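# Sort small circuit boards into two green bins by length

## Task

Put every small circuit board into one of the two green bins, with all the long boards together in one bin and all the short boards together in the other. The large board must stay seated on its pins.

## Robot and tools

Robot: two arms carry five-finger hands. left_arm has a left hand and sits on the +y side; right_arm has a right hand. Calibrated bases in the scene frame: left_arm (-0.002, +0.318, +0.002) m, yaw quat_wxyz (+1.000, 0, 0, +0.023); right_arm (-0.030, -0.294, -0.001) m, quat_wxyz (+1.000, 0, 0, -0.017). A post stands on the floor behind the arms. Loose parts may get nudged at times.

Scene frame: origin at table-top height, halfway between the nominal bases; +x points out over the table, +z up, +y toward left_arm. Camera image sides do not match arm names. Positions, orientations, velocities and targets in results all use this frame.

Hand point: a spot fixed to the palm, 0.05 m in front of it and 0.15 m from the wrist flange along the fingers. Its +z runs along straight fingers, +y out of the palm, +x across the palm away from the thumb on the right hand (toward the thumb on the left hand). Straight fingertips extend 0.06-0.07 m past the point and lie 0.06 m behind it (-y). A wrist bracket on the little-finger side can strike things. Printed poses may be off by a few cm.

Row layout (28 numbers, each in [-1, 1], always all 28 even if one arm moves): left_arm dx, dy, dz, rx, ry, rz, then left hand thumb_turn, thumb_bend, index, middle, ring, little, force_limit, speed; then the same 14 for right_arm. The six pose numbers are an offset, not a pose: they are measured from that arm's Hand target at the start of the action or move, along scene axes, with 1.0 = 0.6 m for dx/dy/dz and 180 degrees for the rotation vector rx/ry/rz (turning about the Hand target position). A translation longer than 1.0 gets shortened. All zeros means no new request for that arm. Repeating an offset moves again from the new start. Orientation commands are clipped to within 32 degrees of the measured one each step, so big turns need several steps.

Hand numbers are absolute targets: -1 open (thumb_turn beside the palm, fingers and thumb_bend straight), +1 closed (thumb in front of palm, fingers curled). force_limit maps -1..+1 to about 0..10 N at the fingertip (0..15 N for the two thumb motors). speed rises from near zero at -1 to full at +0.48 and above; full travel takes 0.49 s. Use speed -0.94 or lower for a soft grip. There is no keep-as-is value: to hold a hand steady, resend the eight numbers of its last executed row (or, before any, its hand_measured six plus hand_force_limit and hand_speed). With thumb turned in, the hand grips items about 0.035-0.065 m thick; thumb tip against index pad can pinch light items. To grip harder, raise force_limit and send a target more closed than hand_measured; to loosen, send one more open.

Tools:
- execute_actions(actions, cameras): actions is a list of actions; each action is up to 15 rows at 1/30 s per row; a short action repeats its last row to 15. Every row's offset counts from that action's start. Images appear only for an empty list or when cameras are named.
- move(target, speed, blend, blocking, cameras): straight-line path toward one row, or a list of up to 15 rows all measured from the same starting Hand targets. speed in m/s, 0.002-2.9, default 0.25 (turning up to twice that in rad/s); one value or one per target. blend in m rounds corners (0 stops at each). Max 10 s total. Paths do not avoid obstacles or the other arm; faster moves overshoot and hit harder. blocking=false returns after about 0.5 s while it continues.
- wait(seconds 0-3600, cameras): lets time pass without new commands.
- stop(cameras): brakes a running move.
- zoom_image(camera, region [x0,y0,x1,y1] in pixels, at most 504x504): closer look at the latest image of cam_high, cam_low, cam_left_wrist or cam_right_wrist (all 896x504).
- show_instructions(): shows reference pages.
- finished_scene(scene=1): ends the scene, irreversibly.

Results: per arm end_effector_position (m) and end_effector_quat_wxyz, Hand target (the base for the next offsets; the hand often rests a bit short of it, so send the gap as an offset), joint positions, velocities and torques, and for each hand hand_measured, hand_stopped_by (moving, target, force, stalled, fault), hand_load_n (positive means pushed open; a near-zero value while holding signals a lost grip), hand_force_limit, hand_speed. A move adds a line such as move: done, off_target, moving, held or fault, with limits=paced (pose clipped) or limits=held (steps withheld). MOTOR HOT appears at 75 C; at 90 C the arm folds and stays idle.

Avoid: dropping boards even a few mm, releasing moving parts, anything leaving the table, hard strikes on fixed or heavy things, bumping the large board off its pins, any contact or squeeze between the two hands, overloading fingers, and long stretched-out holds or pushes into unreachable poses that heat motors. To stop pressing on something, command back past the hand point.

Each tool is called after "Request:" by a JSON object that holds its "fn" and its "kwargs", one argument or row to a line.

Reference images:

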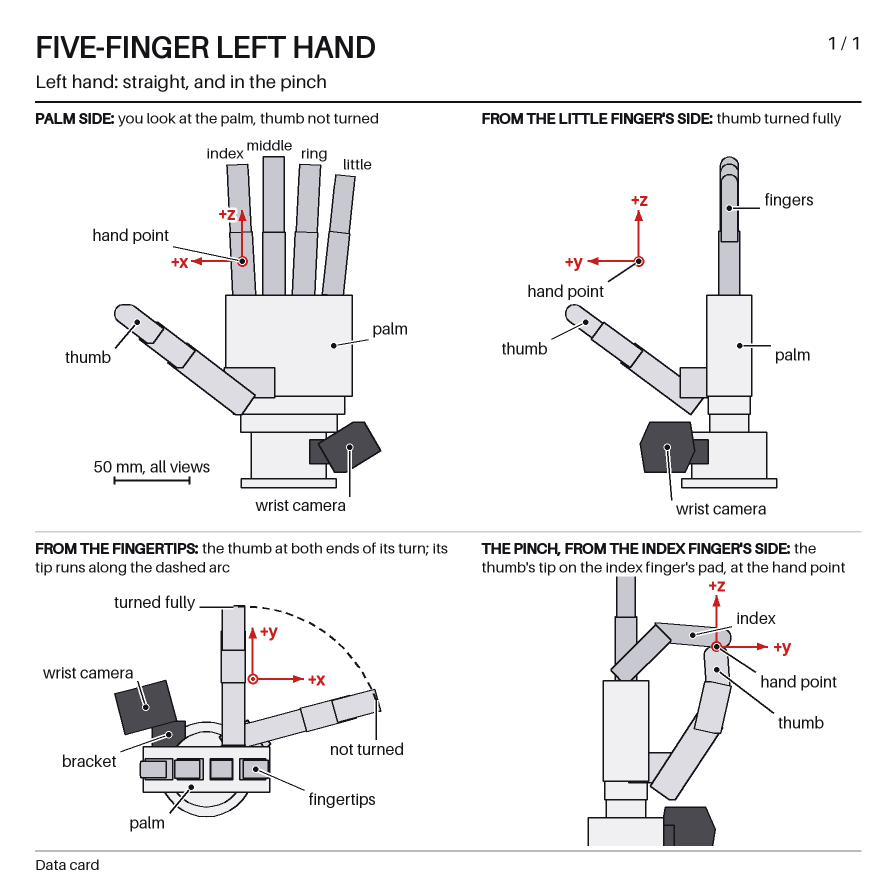

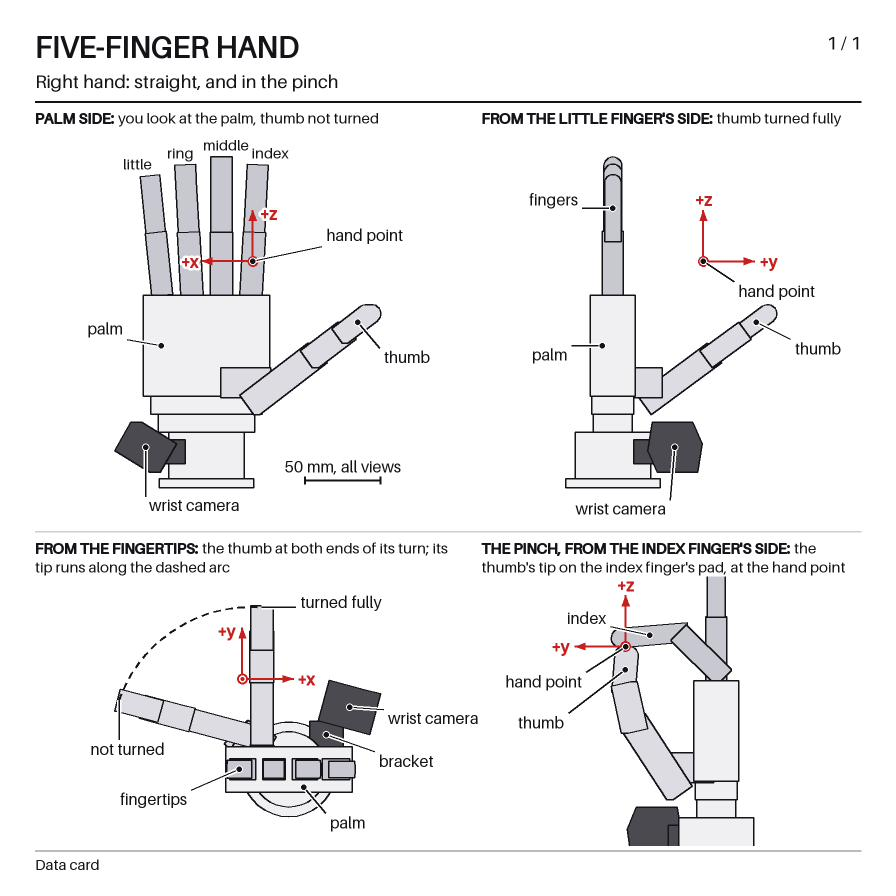

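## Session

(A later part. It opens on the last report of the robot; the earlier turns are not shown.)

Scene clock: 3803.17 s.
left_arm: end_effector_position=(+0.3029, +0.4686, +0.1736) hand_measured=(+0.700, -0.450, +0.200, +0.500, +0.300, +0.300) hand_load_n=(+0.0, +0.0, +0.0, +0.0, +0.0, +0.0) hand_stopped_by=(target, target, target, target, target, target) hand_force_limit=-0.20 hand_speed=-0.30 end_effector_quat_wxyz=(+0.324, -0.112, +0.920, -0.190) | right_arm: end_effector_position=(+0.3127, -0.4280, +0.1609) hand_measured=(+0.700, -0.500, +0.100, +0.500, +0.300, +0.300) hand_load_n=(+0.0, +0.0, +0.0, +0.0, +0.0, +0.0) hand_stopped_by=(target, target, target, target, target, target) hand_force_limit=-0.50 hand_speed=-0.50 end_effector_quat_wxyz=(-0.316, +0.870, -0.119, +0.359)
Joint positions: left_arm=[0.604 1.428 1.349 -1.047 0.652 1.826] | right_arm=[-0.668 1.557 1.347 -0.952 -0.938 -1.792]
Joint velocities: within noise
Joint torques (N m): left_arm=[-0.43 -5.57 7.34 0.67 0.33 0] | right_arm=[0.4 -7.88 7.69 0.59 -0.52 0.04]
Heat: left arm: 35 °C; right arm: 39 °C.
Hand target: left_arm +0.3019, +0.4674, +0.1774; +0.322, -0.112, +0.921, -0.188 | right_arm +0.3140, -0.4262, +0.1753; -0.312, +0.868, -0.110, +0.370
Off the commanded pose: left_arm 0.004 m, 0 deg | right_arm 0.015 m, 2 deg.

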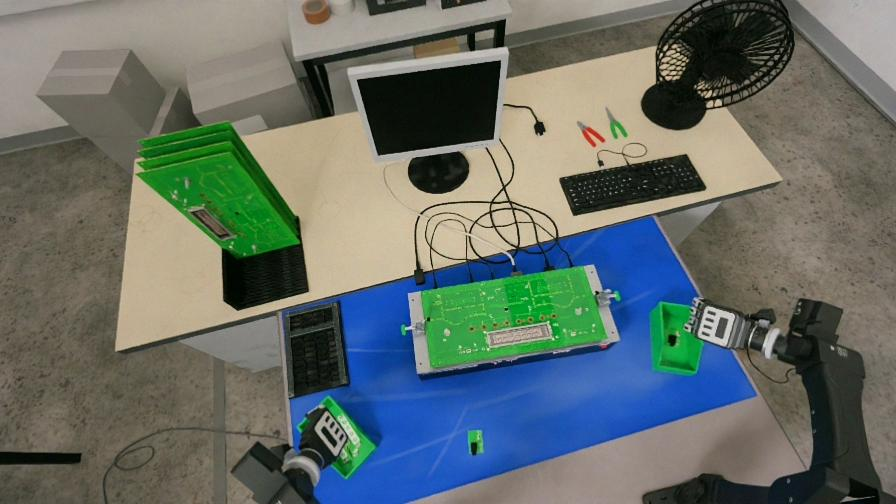

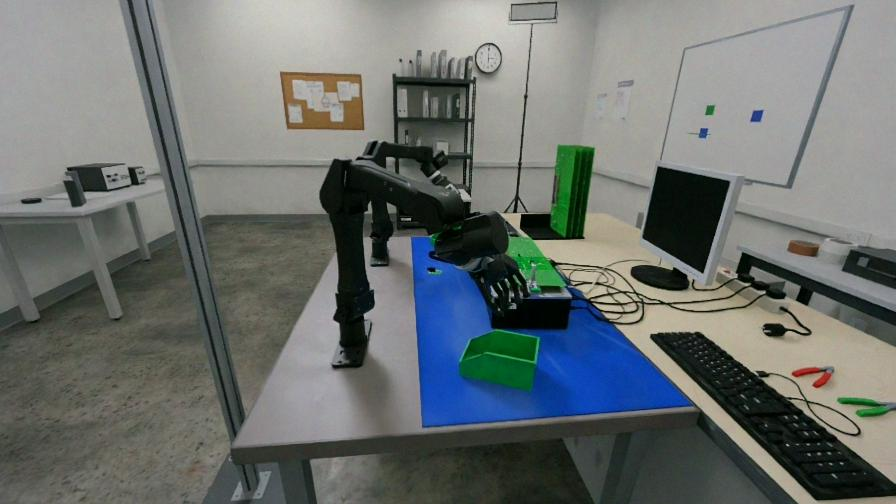

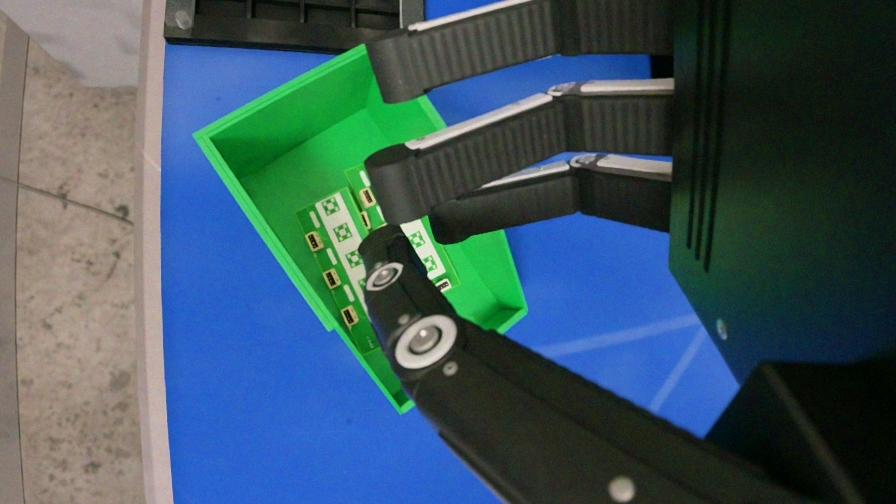

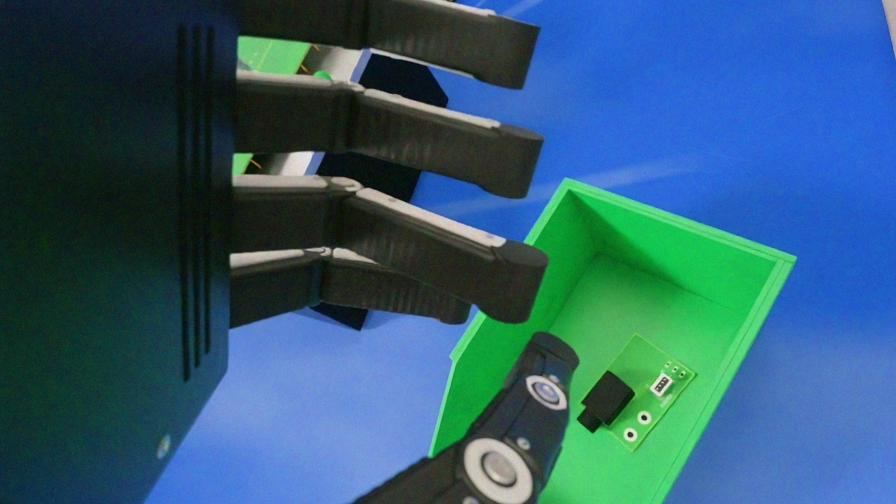

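Request:
{"fn": "move", "kwargs": {
  "target": [
    [0,0,0,0,0,0,0.70,-0.45,0.2,0.5,0.3,0.3,-0.2,-0.3,0,0,0.067,0,0,0.03,0.70,-0.5,0.1,0.5,0.3,0.3,-0.5,-0.5],
    [0,0,0,0,0,0,0.70,-0.45,0.2,0.5,0.3,0.3,-0.2,-0.3,-0.173,0.969,-0.0255,0,0,0.089,0.70,-0.5,0.1,0.5,0.3,0.3,-0.5,-0.5]
  ],
  "speed": [0.1,0.16],
  "blend": [0.03,0],
  "cameras": ["cam_right_wrist","cam_high"]
}}

Scene clock: 3830.23 s.
left_arm: end_effector_position=(+0.3029, +0.4686, +0.1736) hand_measured=(+0.700, -0.450, +0.200, +0.500, +0.300, +0.300) hand_load_n=(+0.0, +0.0, +0.0, +0.0, +0.0, +0.5) hand_stopped_by=(target, target, target, target, target, target) hand_force_limit=-0.20 hand_speed=-0.30 end_effector_quat_wxyz=(+0.324, -0.112, +0.920, -0.190) | right_arm: end_effector_position=(+0.2068, +0.1483, +0.1613) hand_measured=(+0.700, -0.500, +0.100, +0.500, +0.300, +0.300) hand_load_n=(+0.0, -0.5, +0.0, +0.0, +0.0, +0.0) hand_stopped_by=(target, target, target, target, target, target) hand_force_limit=-0.50 hand_speed=-0.50 end_effector_quat_wxyz=(-0.359, +0.876, +0.018, +0.321)
Joint positions: left_arm=[0.604 1.428 1.349 -1.047 0.652 1.826] | right_arm=[1.228 1.759 1.458 -0.291 0.28 -0.565]
Joint torques (N m): left_arm=[-0.43 -5.57 7.35 0.67 0.33 0.02] | right_arm=[0.02 -6.19 8.46 1.35 0.23 0.05]
Heat: left arm: 35 °C; right arm: 38 °C.
Hand target: left_arm +0.3019, +0.4674, +0.1774; +0.322, -0.112, +0.921, -0.188 | right_arm +0.2104, +0.1551, +0.1600; -0.360, +0.875, +0.012, +0.323
Off the commanded pose: left_arm 0.004 m, 0 deg | right_arm 0.008 m, 1 deg.
move: done; blend cut to 0.0236 m at target 1
Images, in order (width x height): cam_high 896x504, cam_right_wrist 896x504.

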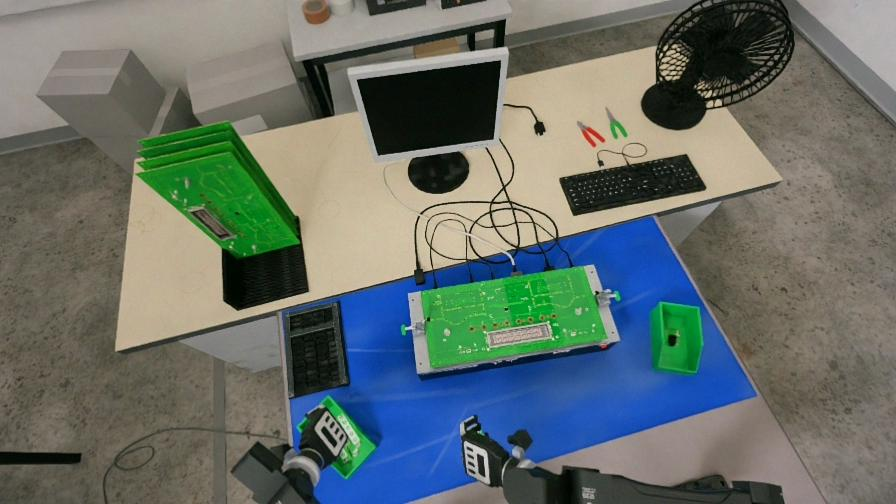

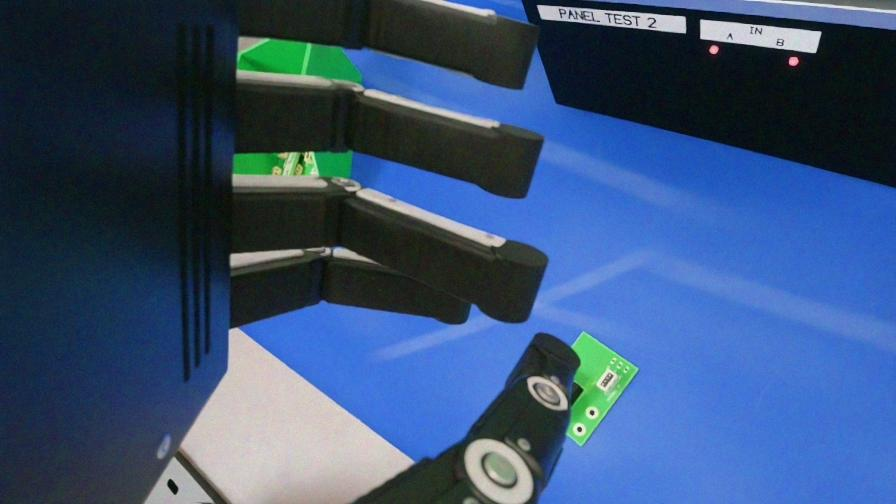

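Request:
{"fn": "move", "kwargs": {
  "target": [0,0,0,0,0,0,0.70,-0.45,0.2,0.5,0.3,0.3,-0.2,-0.3,-0.0023,0.0498,-0.1167,0,0,0,0.70,-0.52,0.1,-1,-1,-1,-0.2,-0.2],
  "speed": 0.08,
  "cameras": ["cam_right_wrist"]
}}

Scene clock: 3861.37 s.
left_arm: end_effector_position=(+0.3029, +0.4686, +0.1736) hand_measured=(+0.700, -0.450, +0.200, +0.500, +0.300, +0.300) hand_load_n=(+0.0, +0.0, +0.0, +0.0, +0.0, +0.5) hand_stopped_by=(target, target, target, target, target, target) hand_force_limit=-0.20 hand_speed=-0.30 end_effector_quat_wxyz=(+0.324, -0.112, +0.920, -0.190) | right_arm: end_effector_position=(+0.2098, +0.1824, +0.1040) hand_measured=(+0.700, -0.520, +0.100, -1.000, -1.000, -1.000) hand_load_n=(+0.0, +0.0, +0.0, +0.0, +0.0, +0.0) hand_stopped_by=(target, target, target, target, target, target) hand_force_limit=-0.20 hand_speed=-0.20 end_effector_quat_wxyz=(-0.365, +0.873, +0.014, +0.324)
Joint positions: left_arm=[0.604 1.428 1.349 -1.047 0.652 1.826] | right_arm=[1.253 1.91 1.41 -0.082 0.305 -0.548]
Joint torques (N m): left_arm=[-0.46 -5.59 7.34 0.67 0.33 0] | right_arm=[0.49 -7.34 5.31 1.56 0.23 0.06]
Heat: left arm: 36 °C; right arm: 40 °C.
Hand target: left_arm +0.3019, +0.4674, +0.1774; +0.322, -0.112, +0.921, -0.188 | right_arm +0.2091, +0.1850, +0.0899; -0.360, +0.875, +0.012, +0.323
Off the commanded pose: left_arm 0.004 m, 0 deg | right_arm 0.014 m, 1 deg.
move: off_target (right_arm)

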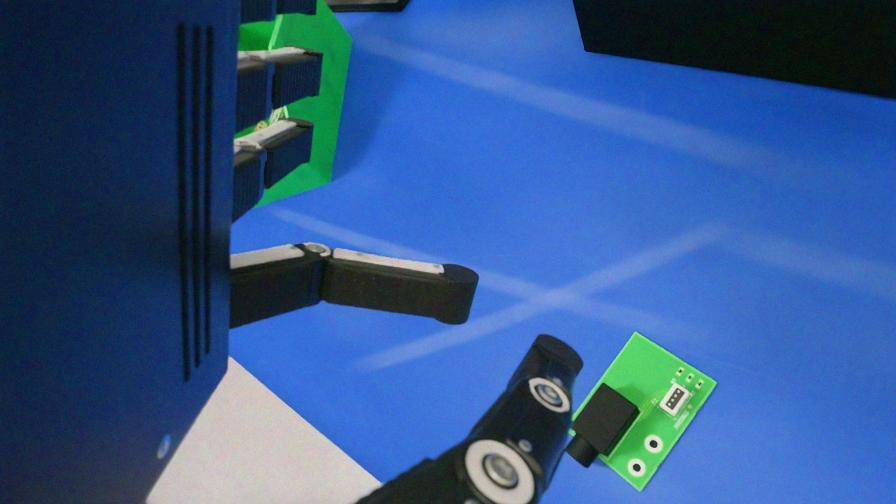

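Request:
{"fn": "zoom_image", "kwargs": {
  "camera": "cam_right_wrist",
  "region": [440, 260, 740, 504]
}}

Scaled by 1.680 from the camera's image (finer frame: 1280x720).

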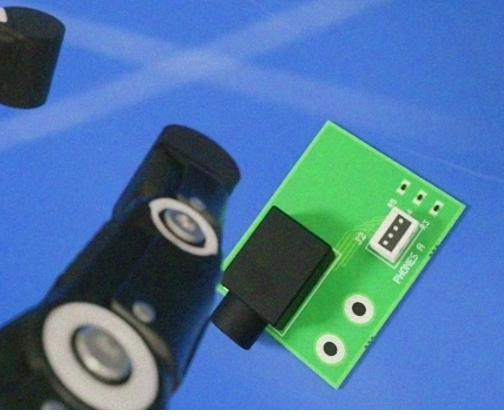

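Request:
{"fn": "move", "kwargs": {
  "target": [0,0,0,0,0,0,0.70,-0.45,0.2,0.5,0.3,0.3,-0.2,-0.3,-0.009,-0.0132,-0.0665,0,0,-0.0139,0.70,-0.52,0.1,-1,-1,-1,-0.2,-0.2],
  "speed": 0.05,
  "cameras": ["cam_right_wrist"]
}}

Scene clock: 3982.70 s.
left_arm: end_effector_position=(+0.3029, +0.4686, +0.1736) hand_measured=(+0.700, -0.450, +0.200, +0.500, +0.300, +0.300) hand_load_n=(+0.0, +0.0, +0.0, +0.0, +0.0, +0.0) hand_stopped_by=(target, target, target, target, target, target) hand_force_limit=-0.20 hand_speed=-0.30 end_effector_quat_wxyz=(+0.324, -0.112, +0.920, -0.190) | right_arm: end_effector_position=(+0.2051, +0.1766, +0.0652) hand_measured=(+0.700, -0.520, +0.100, -1.000, -1.000, -1.000) hand_load_n=(+0.0, -0.5, +0.0, +0.0, +0.0, +0.0) hand_stopped_by=(target, target, target, target, target, target) hand_force_limit=-0.20 hand_speed=-0.20 end_effector_quat_wxyz=(-0.359, +0.872, -0.006, +0.332)
Joint positions: left_arm=[0.604 1.428 1.349 -1.047 0.652 1.826] | right_arm=[1.271 1.942 1.294 0.058 0.355 -0.511]
Joint torques (N m): left_arm=[-0.43 -5.57 7.32 0.66 0.33 0] | right_arm=[0.58 -7.24 5.07 1.54 0.26 0.06]
Heat: left arm: 36 °C; right arm: 45 °C.
Hand target: left_arm +0.3019, +0.4674, +0.1774; +0.322, -0.112, +0.921, -0.188 | right_arm +0.2036, +0.1771, +0.0501; -0.353, +0.875, -0.007, +0.331
Off the commanded pose: left_arm 0.004 m, 0 deg | right_arm 0.015 m, 1 deg.
move: off_target (right_arm)

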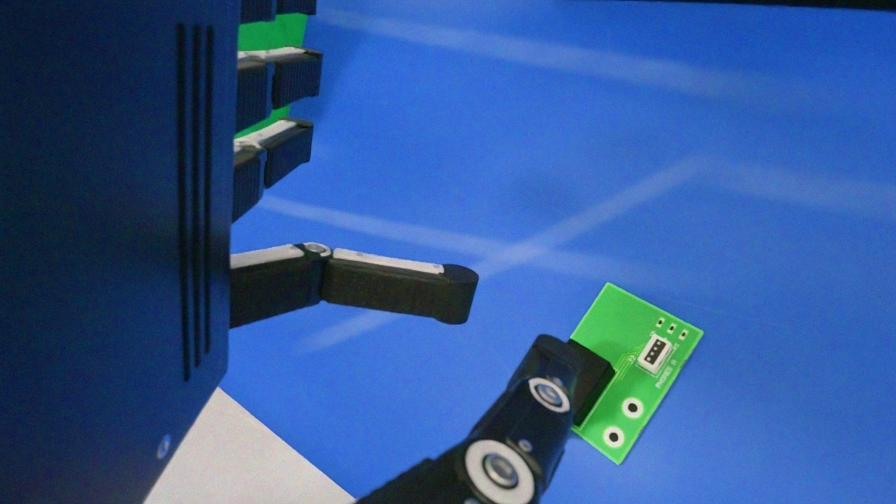

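Request:
{"fn": "zoom_image", "kwargs": {
  "camera": "cam_right_wrist",
  "region": [440, 230, 740, 480]
}}

Scaled by 1.680 from the camera's image (finer frame: 1280x720).

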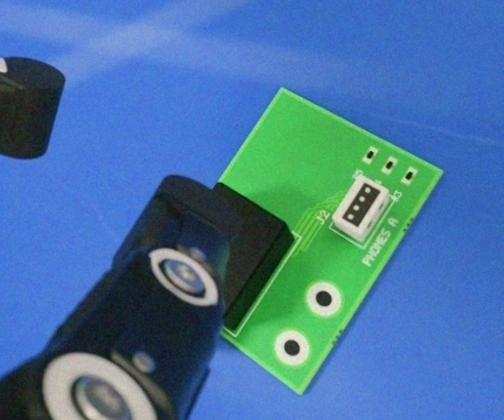

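Request:
{"fn": "move", "kwargs": {
  "target": [0,0,0,0,0,0,0.70,-0.45,0.2,0.5,0.3,0.3,-0.2,-0.3,-0.003,-0.0065,-0.0467,0,0,0,0.70,-0.52,0.1,-1,-1,-1,-0.2,-0.2],
  "speed": 0.03,
  "cameras": ["cam_right_wrist"]
}}

Scene clock: 4009.33 s.
left_arm: end_effector_position=(+0.3029, +0.4686, +0.1736) hand_measured=(+0.700, -0.450, +0.200, +0.500, +0.300, +0.300) hand_load_n=(+0.0, +0.0, +0.0, +0.0, +0.0, +0.0) hand_stopped_by=(target, target, target, target, target, target) hand_force_limit=-0.20 hand_speed=-0.30 end_effector_quat_wxyz=(+0.324, -0.112, +0.920, -0.190) | right_arm: end_effector_position=(+0.2042, +0.1736, +0.0375) hand_measured=(+0.700, -0.520, +0.100, -1.000, -1.000, -1.000) hand_load_n=(+0.0, +0.0, +0.0, +0.0, +0.0, +0.0) hand_stopped_by=(target, target, target, target, target, target) hand_force_limit=-0.20 hand_speed=-0.20 end_effector_quat_wxyz=(-0.359, +0.872, -0.006, +0.332)
Joint positions: left_arm=[0.604 1.428 1.349 -1.047 0.652 1.826] | right_arm=[1.271 1.979 1.222 0.166 0.357 -0.51]
Joint torques (N m): left_arm=[-0.4 -5.56 7.36 0.66 0.33 0] | right_arm=[0.57 -7.23 4.86 1.52 0.26 0.09]
Heat: left arm: 36 °C; right arm: 46 °C.
Hand target: left_arm +0.3019, +0.4674, +0.1774; +0.322, -0.112, +0.921, -0.188 | right_arm +0.2019, +0.1732, +0.0221; -0.353, +0.875, -0.007, +0.331
Off the commanded pose: left_arm 0.004 m, 0 deg | right_arm 0.016 m, 1 deg.
move: off_target (right_arm)

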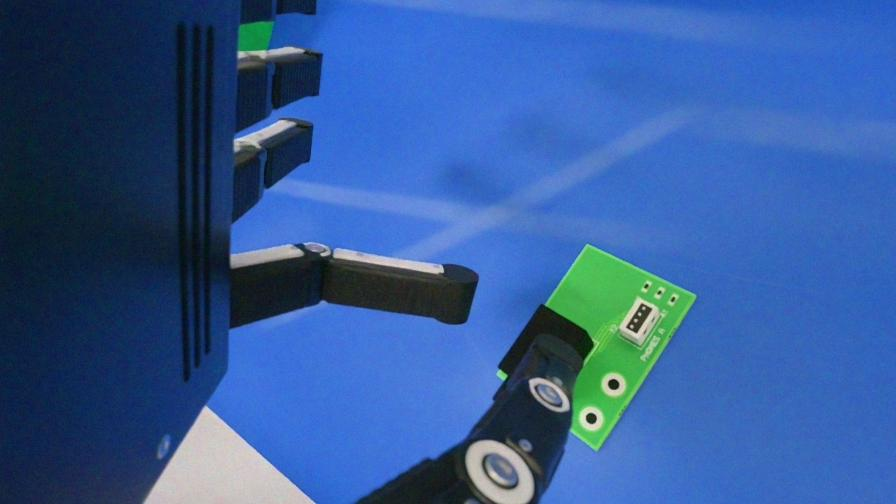

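Request:
{"fn": "zoom_image", "kwargs": {
  "camera": "cam_right_wrist",
  "region": [440, 220, 740, 470]
}}

Scaled by 1.680 from the camera's image (finer frame: 1280x720).

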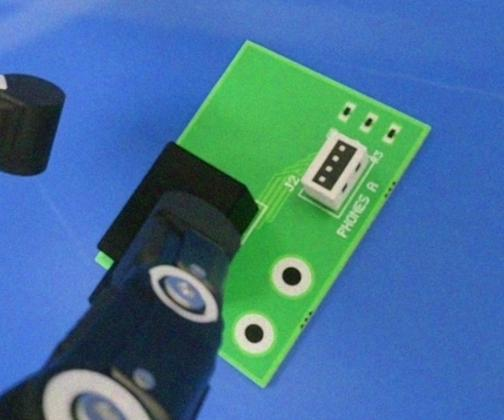

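Request:
{"fn": "move", "kwargs": {
  "target": [0,0,0,0,0,0,0.70,-0.45,0.2,0.5,0.3,0.3,-0.2,-0.3,-0.0023,-0.0067,-0.0083,0,0,0,0.70,-0.52,0.1,-1,-1,-1,-0.2,-0.2],
  "speed": 0.03,
  "cameras": ["cam_right_wrist"]
}}

Scene clock: 4050.53 s.
left_arm: end_effector_position=(+0.3029, +0.4686, +0.1736) hand_measured=(+0.700, -0.450, +0.200, +0.500, +0.300, +0.300) hand_load_n=(+0.0, +0.0, +0.0, +0.0, +0.0, +0.5) hand_stopped_by=(target, target, target, target, target, target) hand_force_limit=-0.20 hand_speed=-0.30 end_effector_quat_wxyz=(+0.324, -0.112, +0.920, -0.190) | right_arm: end_effector_position=(+0.2028, +0.1696, +0.0308) hand_measured=(+0.700, -0.520, +0.100, -1.000, -1.000, -1.000) hand_load_n=(+0.0, +0.0, +0.0, +0.0, +0.0, +0.0) hand_stopped_by=(target, target, target, target, target, target) hand_force_limit=-0.20 hand_speed=-0.20 end_effector_quat_wxyz=(-0.358, +0.873, -0.006, +0.332)
Joint positions: left_arm=[0.604 1.428 1.349 -1.047 0.652 1.826] | right_arm=[1.271 1.979 1.194 0.191 0.357 -0.51]
Joint torques (N m): left_arm=[-0.43 -5.59 7.34 0.66 0.33 0] | right_arm=[0.65 -7.35 4.78 1.51 0.24 0.07]
Heat: left arm: 36 °C; right arm: 46 °C.
Hand target: left_arm +0.3019, +0.4674, +0.1774; +0.322, -0.112, +0.921, -0.188 | right_arm +0.2005, +0.1692, +0.0172; -0.353, +0.875, -0.007, +0.331
Off the commanded pose: left_arm 0.004 m, 0 deg | right_arm 0.014 m, 1 deg.
move: off_target (right_arm)

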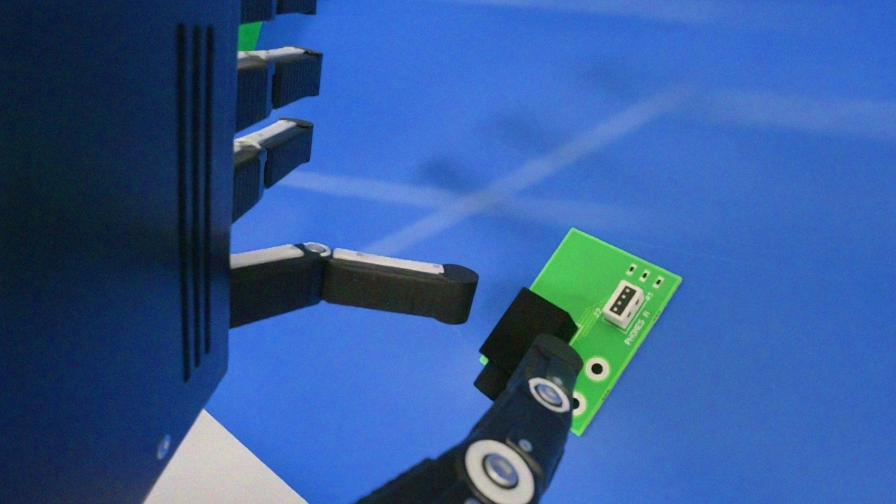

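Request:
{"fn": "move", "kwargs": {
  "target": [0,0,0,0,0,0,0.70,-0.45,0.2,0.5,0.3,0.3,-0.2,-0.3,0,-0.001,-0.0167,0,0,0,0.70,-0.52,0.1,-1,-1,-1,-0.2,-0.2],
  "speed": 0.03,
  "cameras": ["cam_right_wrist"]
}}

Scene clock: 4061.37 s.
left_arm: end_effector_position=(+0.3029, +0.4686, +0.1736) hand_measured=(+0.700, -0.450, +0.200, +0.500, +0.300, +0.300) hand_load_n=(+0.0, +0.0, +0.0, +0.0, +0.0, +0.0) hand_stopped_by=(target, target, target, target, target, target) hand_force_limit=-0.20 hand_speed=-0.30 end_effector_quat_wxyz=(+0.324, -0.112, +0.920, -0.190) | right_arm: end_effector_position=(+0.2028, +0.1692, +0.0216) hand_measured=(+0.700, -0.520, +0.100, -1.000, -1.000, -1.000) hand_load_n=(+0.0, +0.0, +0.0, +0.0, +0.0, +0.0) hand_stopped_by=(target, target, target, target, target, target) hand_force_limit=-0.20 hand_speed=-0.20 end_effector_quat_wxyz=(-0.358, +0.872, -0.006, +0.332)
Joint positions: left_arm=[0.604 1.428 1.349 -1.047 0.652 1.826] | right_arm=[1.271 1.996 1.175 0.229 0.357 -0.51]
Joint torques (N m): left_arm=[-0.44 -5.56 7.34 0.67 0.33 0] | right_arm=[0.49 -7.28 4.75 1.54 0.23 0.06]
Heat: left arm: 36 °C; right arm: 46 °C.
Hand target: left_arm +0.3019, +0.4674, +0.1774; +0.322, -0.112, +0.921, -0.188 | right_arm +0.2005, +0.1686, +0.0071; -0.353, +0.875, -0.007, +0.331
Off the commanded pose: left_arm 0.004 m, 0 deg | right_arm 0.015 m, 1 deg.
move: off_target (right_arm)

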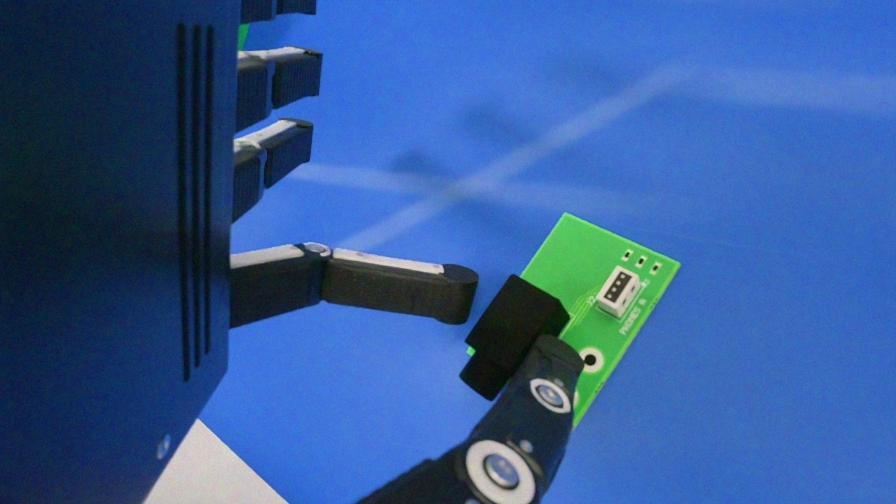

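Request:
{"fn": "move", "kwargs": {
  "target": [0,0,0,0,0,0,0.70,-0.45,0.2,0.5,0.3,0.3,-0.2,-0.3,0,-0.0015,-0.0100,0,0,0,0.70,-0.52,0.1,-1,-1,-1,-0.2,-0.2],
  "speed": 0.03,
  "cameras": ["cam_right_wrist"]
}}

Scene clock: 4075.87 s.
left_arm: end_effector_position=(+0.3029, +0.4686, +0.1736) hand_measured=(+0.700, -0.450, +0.200, +0.500, +0.300, +0.300) hand_load_n=(+0.5, +0.0, +0.0, +0.0, +0.0, +0.0) hand_stopped_by=(target, target, target, target, target, target) hand_force_limit=-0.20 hand_speed=-0.30 end_effector_quat_wxyz=(+0.324, -0.112, +0.920, -0.190) | right_arm: end_effector_position=(+0.2033, +0.1705, +0.0189) hand_measured=(+0.700, -0.520, +0.100, -1.000, -1.000, -1.000) hand_load_n=(+0.0, +0.0, +0.0, +0.0, +0.0, +0.0) hand_stopped_by=(target, target, target, target, target, target) hand_force_limit=-0.20 hand_speed=-0.20 end_effector_quat_wxyz=(-0.362, +0.870, -0.007, +0.334)
Joint positions: left_arm=[0.604 1.428 1.349 -1.047 0.652 1.826] | right_arm=[1.271 2.003 1.166 0.256 0.357 -0.51]
Joint torques (N m): left_arm=[-0.43 -5.57 7.35 0.66 0.33 0] | right_arm=[0.51 -7.05 4.56 1.51 0.23 0.06]
Heat: left arm: 36 °C; right arm: 45 °C.
Hand target: left_arm +0.3019, +0.4674, +0.1774; +0.322, -0.112, +0.921, -0.188 | right_arm +0.2005, +0.1677, +0.0012; -0.353, +0.875, -0.007, +0.331
Off the commanded pose: left_arm 0.004 m, 0 deg | right_arm 0.018 m, 1 deg.
move: off_target (right_arm)

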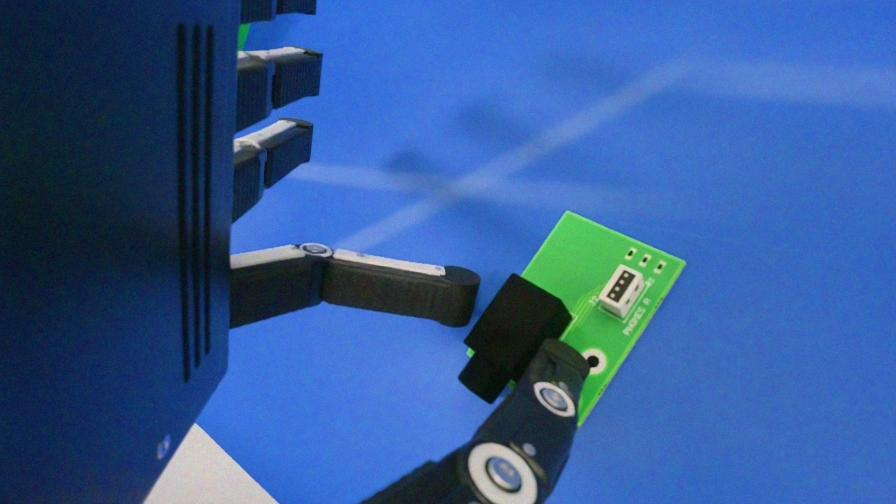

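Request:
{"fn": "move", "kwargs": {
  "target": [
    [0,0,0,0,0,0,0.70,-0.45,0.2,0.5,0.3,0.3,-0.2,-0.3,0,0,0.0067,0,0,0,0.70,-0.52,0.1,-1,-1,-1,-0.2,-0.2],
    [0,0,0,0,0,0,0.70,-0.45,0.2,0.5,0.3,0.3,-0.2,-0.3,0,0,0.0067,0,0,0,0.70,-0.25,0.3,-1,-1,-1,-0.5,-0.88]
  ],
  "speed": 0.03,
  "cameras": ["cam_right_wrist"]
}}

Scene clock: 4093.97 s.
left_arm: end_effector_position=(+0.3029, +0.4686, +0.1736) hand_measured=(+0.700, -0.450, +0.200, +0.500, +0.300, +0.300) hand_load_n=(+0.0, +0.0, +0.0, +0.0, +0.0, +0.0) hand_stopped_by=(target, target, target, target, target, target) hand_force_limit=-0.20 hand_speed=-0.30 end_effector_quat_wxyz=(+0.324, -0.112, +0.920, -0.190) | right_arm: end_effector_position=(+0.2033, +0.1705, +0.0189) hand_measured=(+0.700, -0.456, +0.220, -1.000, -1.000, -1.000) hand_load_n=(+0.0, +4.5, +4.0, +0.0, +0.0, +0.0) hand_stopped_by=(target, force, force, target, target, target) hand_force_limit=-0.50 hand_speed=-0.88 end_effector_quat_wxyz=(-0.362, +0.870, -0.007, +0.334)
Joint positions: left_arm=[0.604 1.428 1.349 -1.047 0.652 1.826] | right_arm=[1.271 2.003 1.166 0.256 0.357 -0.51]
Joint torques (N m): left_arm=[-0.43 -5.6 7.32 0.67 0.32 0] | right_arm=[0.46 -7.73 4.97 1.38 0.22 0.06]
Heat: left arm: 36 °C; right arm: 45 °C.
Hand target: left_arm +0.3019, +0.4674, +0.1774; +0.322, -0.112, +0.921, -0.188 | right_arm +0.2005, +0.1677, +0.0052; -0.353, +0.875, -0.007, +0.331
Off the commanded pose: left_arm 0.004 m, 0 deg | right_arm 0.014 m, 1 deg.
move: off_target (right_arm); target 2's new numbers were sent with right_arm's hand 0.014 m and 1 deg from that target

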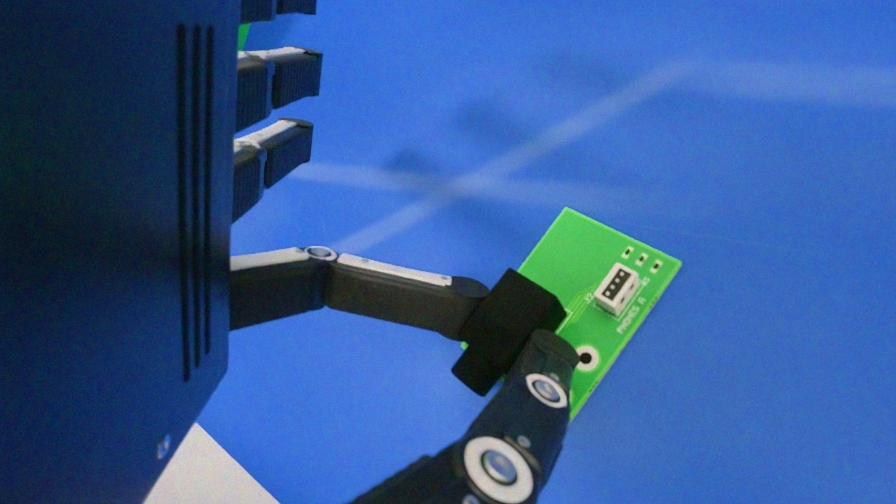

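Request:
{"fn": "move", "kwargs": {
  "target": [0,0,0,0,0,0,0.70,-0.45,0.2,0.5,0.3,0.3,-0.2,-0.3,0,0,0.133,0,0,0,0.70,-0.25,0.3,-1,-1,-1,-0.5,-0.88],
  "speed": 0.04,
  "cameras": ["cam_right_wrist"]
}}

Scene clock: 4103.77 s.
left_arm: end_effector_position=(+0.3029, +0.4686, +0.1736) hand_measured=(+0.700, -0.450, +0.200, +0.500, +0.300, +0.300) hand_load_n=(+0.0, +0.0, +0.0, +0.0, +0.0, +0.5) hand_stopped_by=(target, target, target, target, target, target) hand_force_limit=-0.20 hand_speed=-0.30 end_effector_quat_wxyz=(+0.324, -0.112, +0.920, -0.190) | right_arm: end_effector_position=(+0.2000, +0.1611, +0.0598) hand_measured=(+0.700, -0.456, +0.220, -1.000, -1.000, -1.000) hand_load_n=(+0.0, +4.5, +4.0, +0.0, +0.0, +0.0) hand_stopped_by=(target, force, force, target, target, target) hand_force_limit=-0.50 hand_speed=-0.88 end_effector_quat_wxyz=(-0.333, +0.886, +0.000, +0.324)
Joint positions: left_arm=[0.604 1.428 1.349 -1.047 0.652 1.826] | right_arm=[1.271 1.923 1.287 -0.018 0.357 -0.51]
Joint torques (N m): left_arm=[-0.43 -5.57 7.32 0.67 0.33 0.01] | right_arm=[0.44 -12.7 7.92 1.16 0.24 0.06]
Heat: left arm: 36 °C; right arm: 45 °C.
Hand target: left_arm +0.3019, +0.4674, +0.1774; +0.322, -0.112, +0.921, -0.188 | right_arm +0.2005, +0.1677, +0.0848; -0.353, +0.875, -0.007, +0.331
Off the commanded pose: left_arm 0.004 m, 0 deg | right_arm 0.026 m, 3 deg.
move: off_target (right_arm)

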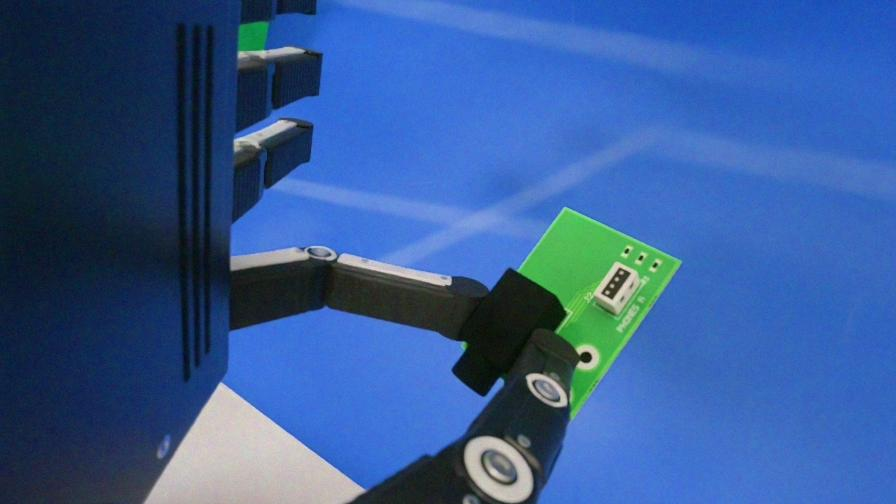

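Request:
{"fn": "move", "kwargs": {
  "target": [
    [0,0,0,0,0,0,0.70,-0.45,0.2,0.5,0.3,0.3,-0.2,-0.3,0,0,0.175,0,0,0,0.70,-0.25,0.3,-1,-1,-1,-0.5,-0.88],
    [0,0,0,0,0,0,0.70,-0.45,0.2,0.5,0.3,0.3,-0.2,-0.3,0,0,0.175,0,0,0,0.70,-0.25,0.3,0.5,0.3,0.3,-0.5,-0.88]
  ],
  "speed": 0.08,
  "cameras": ["cam_high","cam_low","cam_right_wrist"]
}}

Scene clock: 4134.83 s.
left_arm: end_effector_position=(+0.3029, +0.4686, +0.1736) hand_measured=(+0.700, -0.450, +0.200, +0.500, +0.300, +0.300) hand_load_n=(+0.0, +0.0, +0.0, +0.0, +0.0, +0.0) hand_stopped_by=(target, target, target, target, target, target) hand_force_limit=-0.20 hand_speed=-0.30 end_effector_quat_wxyz=(+0.324, -0.112, +0.920, -0.190) | right_arm: end_effector_position=(+0.2018, +0.1661, +0.1653) hand_measured=(+0.700, -0.456, +0.220, +0.500, +0.300, +0.300) hand_load_n=(+0.0, +4.5, +4.0, +0.0, +0.0, +0.0) hand_stopped_by=(target, force, force, target, target, target) hand_force_limit=-0.50 hand_speed=-0.88 end_effector_quat_wxyz=(-0.333, +0.885, +0.000, +0.324)
Joint positions: left_arm=[0.604 1.428 1.349 -1.047 0.652 1.826] | right_arm=[1.271 1.865 1.638 -0.425 0.357 -0.51]
Joint torques (N m): left_arm=[-0.44 -5.57 7.35 0.66 0.33 0] | right_arm=[0.43 -12.37 8.31 1.15 0.24 0.06]
Heat: left arm: 36 °C; right arm: 43 °C.
Hand target: left_arm +0.3019, +0.4674, +0.1774; +0.322, -0.112, +0.921, -0.188 | right_arm +0.2005, +0.1677, +0.1900; -0.353, +0.875, -0.007, +0.331
Off the commanded pose: left_arm 0.004 m, 0 deg | right_arm 0.025 m, 3 deg.
move: off_target (right_arm); target 2's new numbers were sent with right_arm's hand 0.024 m and 3 deg from that target

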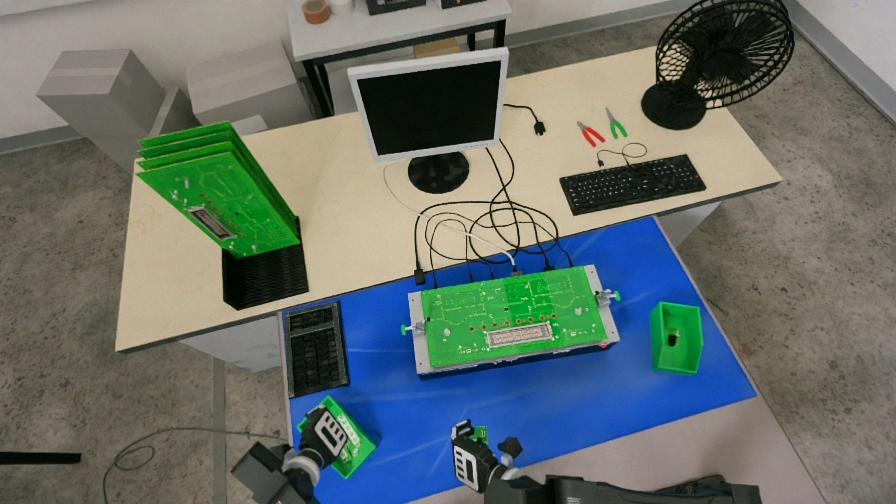

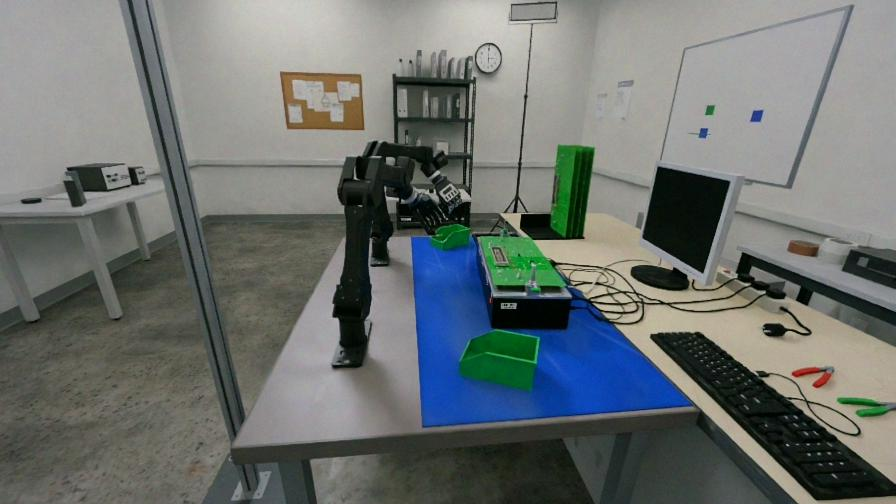

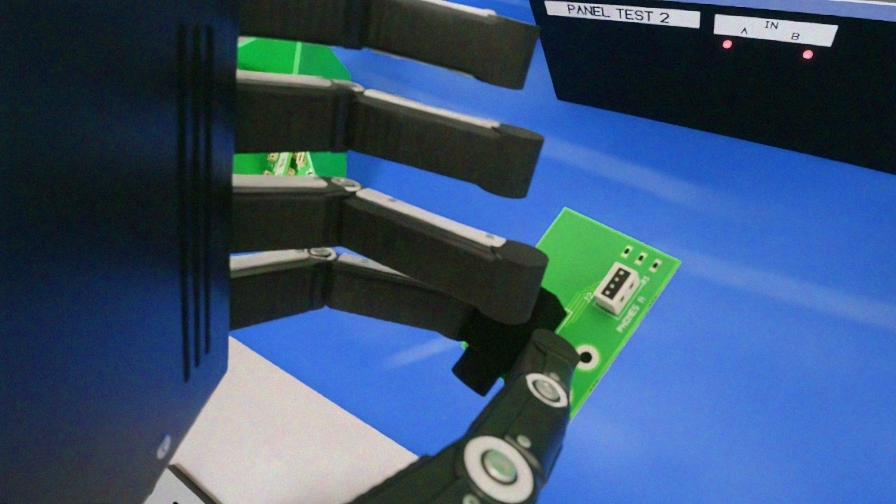

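Request:
{"fn": "zoom_image", "kwargs": {
  "camera": "cam_high",
  "region": [600, 280, 760, 400]
}}

Request:
{"fn": "zoom_image", "kwargs": {
  "camera": "cam_low",
  "region": [420, 300, 600, 420]
}}

Scaled by 3.150 from the camera's image (finer frame: 1280x720).

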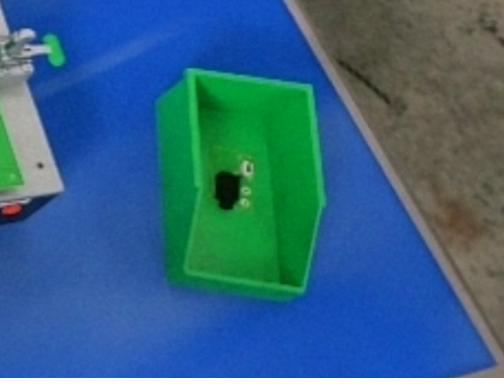

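Scaled by 2.800 from the camera's image (finer frame: 1280x720).

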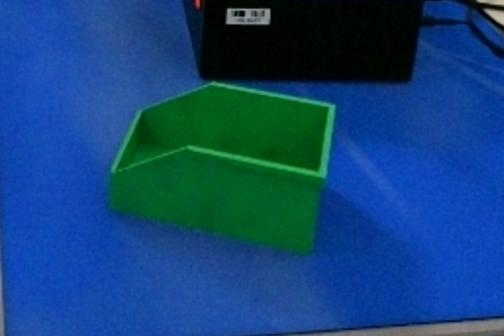

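Request:
{"fn": "move", "kwargs": {
  "target": [
    [0,0,0,0,0,0,0.70,-0.45,0.2,0.5,0.3,0.3,-0.2,-0.3,0.1825,-0.4795,0,0,0,-0.037,0.70,-0.25,0.3,0.5,0.3,0.3,-0.5,-0.88],
    [0,0,0,0,0,0,0.70,-0.45,0.2,0.5,0.3,0.3,-0.2,-0.3,0.1032,-0.9677,-0.0083,0,0,-0.075,0.70,-0.25,0.3,0.5,0.3,0.3,-0.5,-0.88]
  ],
  "speed": 0.14,
  "blend": [0.06,0],
  "cameras": ["cam_high","cam_right_wrist"]
}}

Scene clock: 4208.87 s.
left_arm: end_effector_position=(+0.3029, +0.4686, +0.1736) hand_measured=(+0.700, -0.450, +0.200, +0.500, +0.300, +0.300) hand_load_n=(+0.0, -0.5, +0.0, +0.0, +0.0, +0.0) hand_stopped_by=(target, target, target, target, target, target) hand_force_limit=-0.20 hand_speed=-0.30 end_effector_quat_wxyz=(+0.324, -0.112, +0.920, -0.190) | right_arm: end_effector_position=(+0.2600, -0.4111, +0.1817) hand_measured=(+0.700, -0.456, +0.220, +0.500, +0.300, +0.300) hand_load_n=(+0.0, +4.5, +4.0, +0.0, +0.0, +0.0) hand_stopped_by=(target, force, force, target, target, target) hand_force_limit=-0.50 hand_speed=-0.88 end_effector_quat_wxyz=(-0.308, +0.870, -0.111, +0.369)
Joint positions: left_arm=[0.604 1.428 1.349 -1.047 0.652 1.826] | right_arm=[-0.753 1.379 1.275 -1.144 -0.967 -1.932]
Joint torques (N m): left_arm=[-0.44 -5.59 7.32 0.66 0.33 0] | right_arm=[-0.47 -2.78 7.54 0.48 -0.61 -0.06]
Heat: left arm: 36 °C; right arm: 41 °C.
Hand target: left_arm +0.3019, +0.4674, +0.1774; +0.322, -0.112, +0.921, -0.188 | right_arm +0.2623, -0.4130, +0.1851; -0.312, +0.868, -0.110, +0.370
Off the commanded pose: left_arm 0.004 m, 0 deg | right_arm 0.004 m, 1 deg.
move: done

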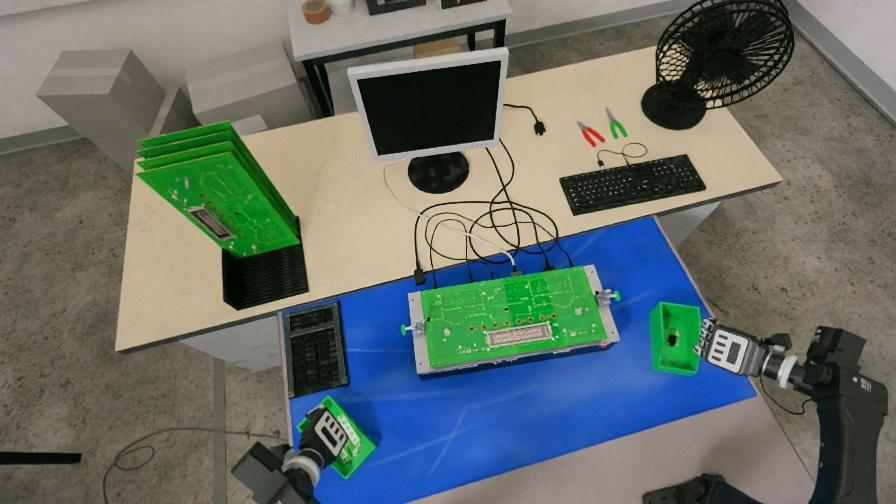

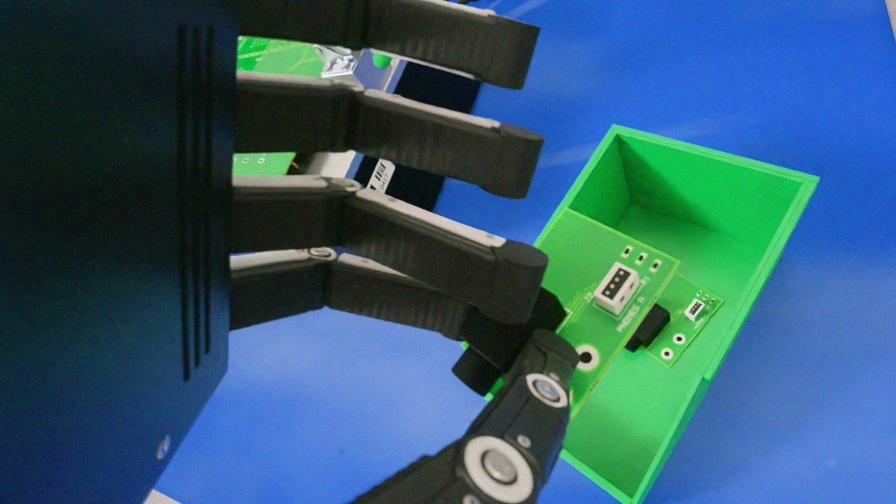

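Request:
{"fn": "zoom_image", "kwargs": {
  "camera": "cam_right_wrist",
  "region": [520, 250, 820, 504]
}}

Scaled by 1.680 from the camera's image (finer frame: 1280x720).

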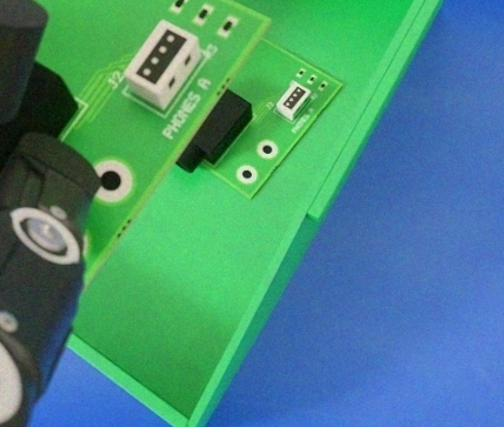

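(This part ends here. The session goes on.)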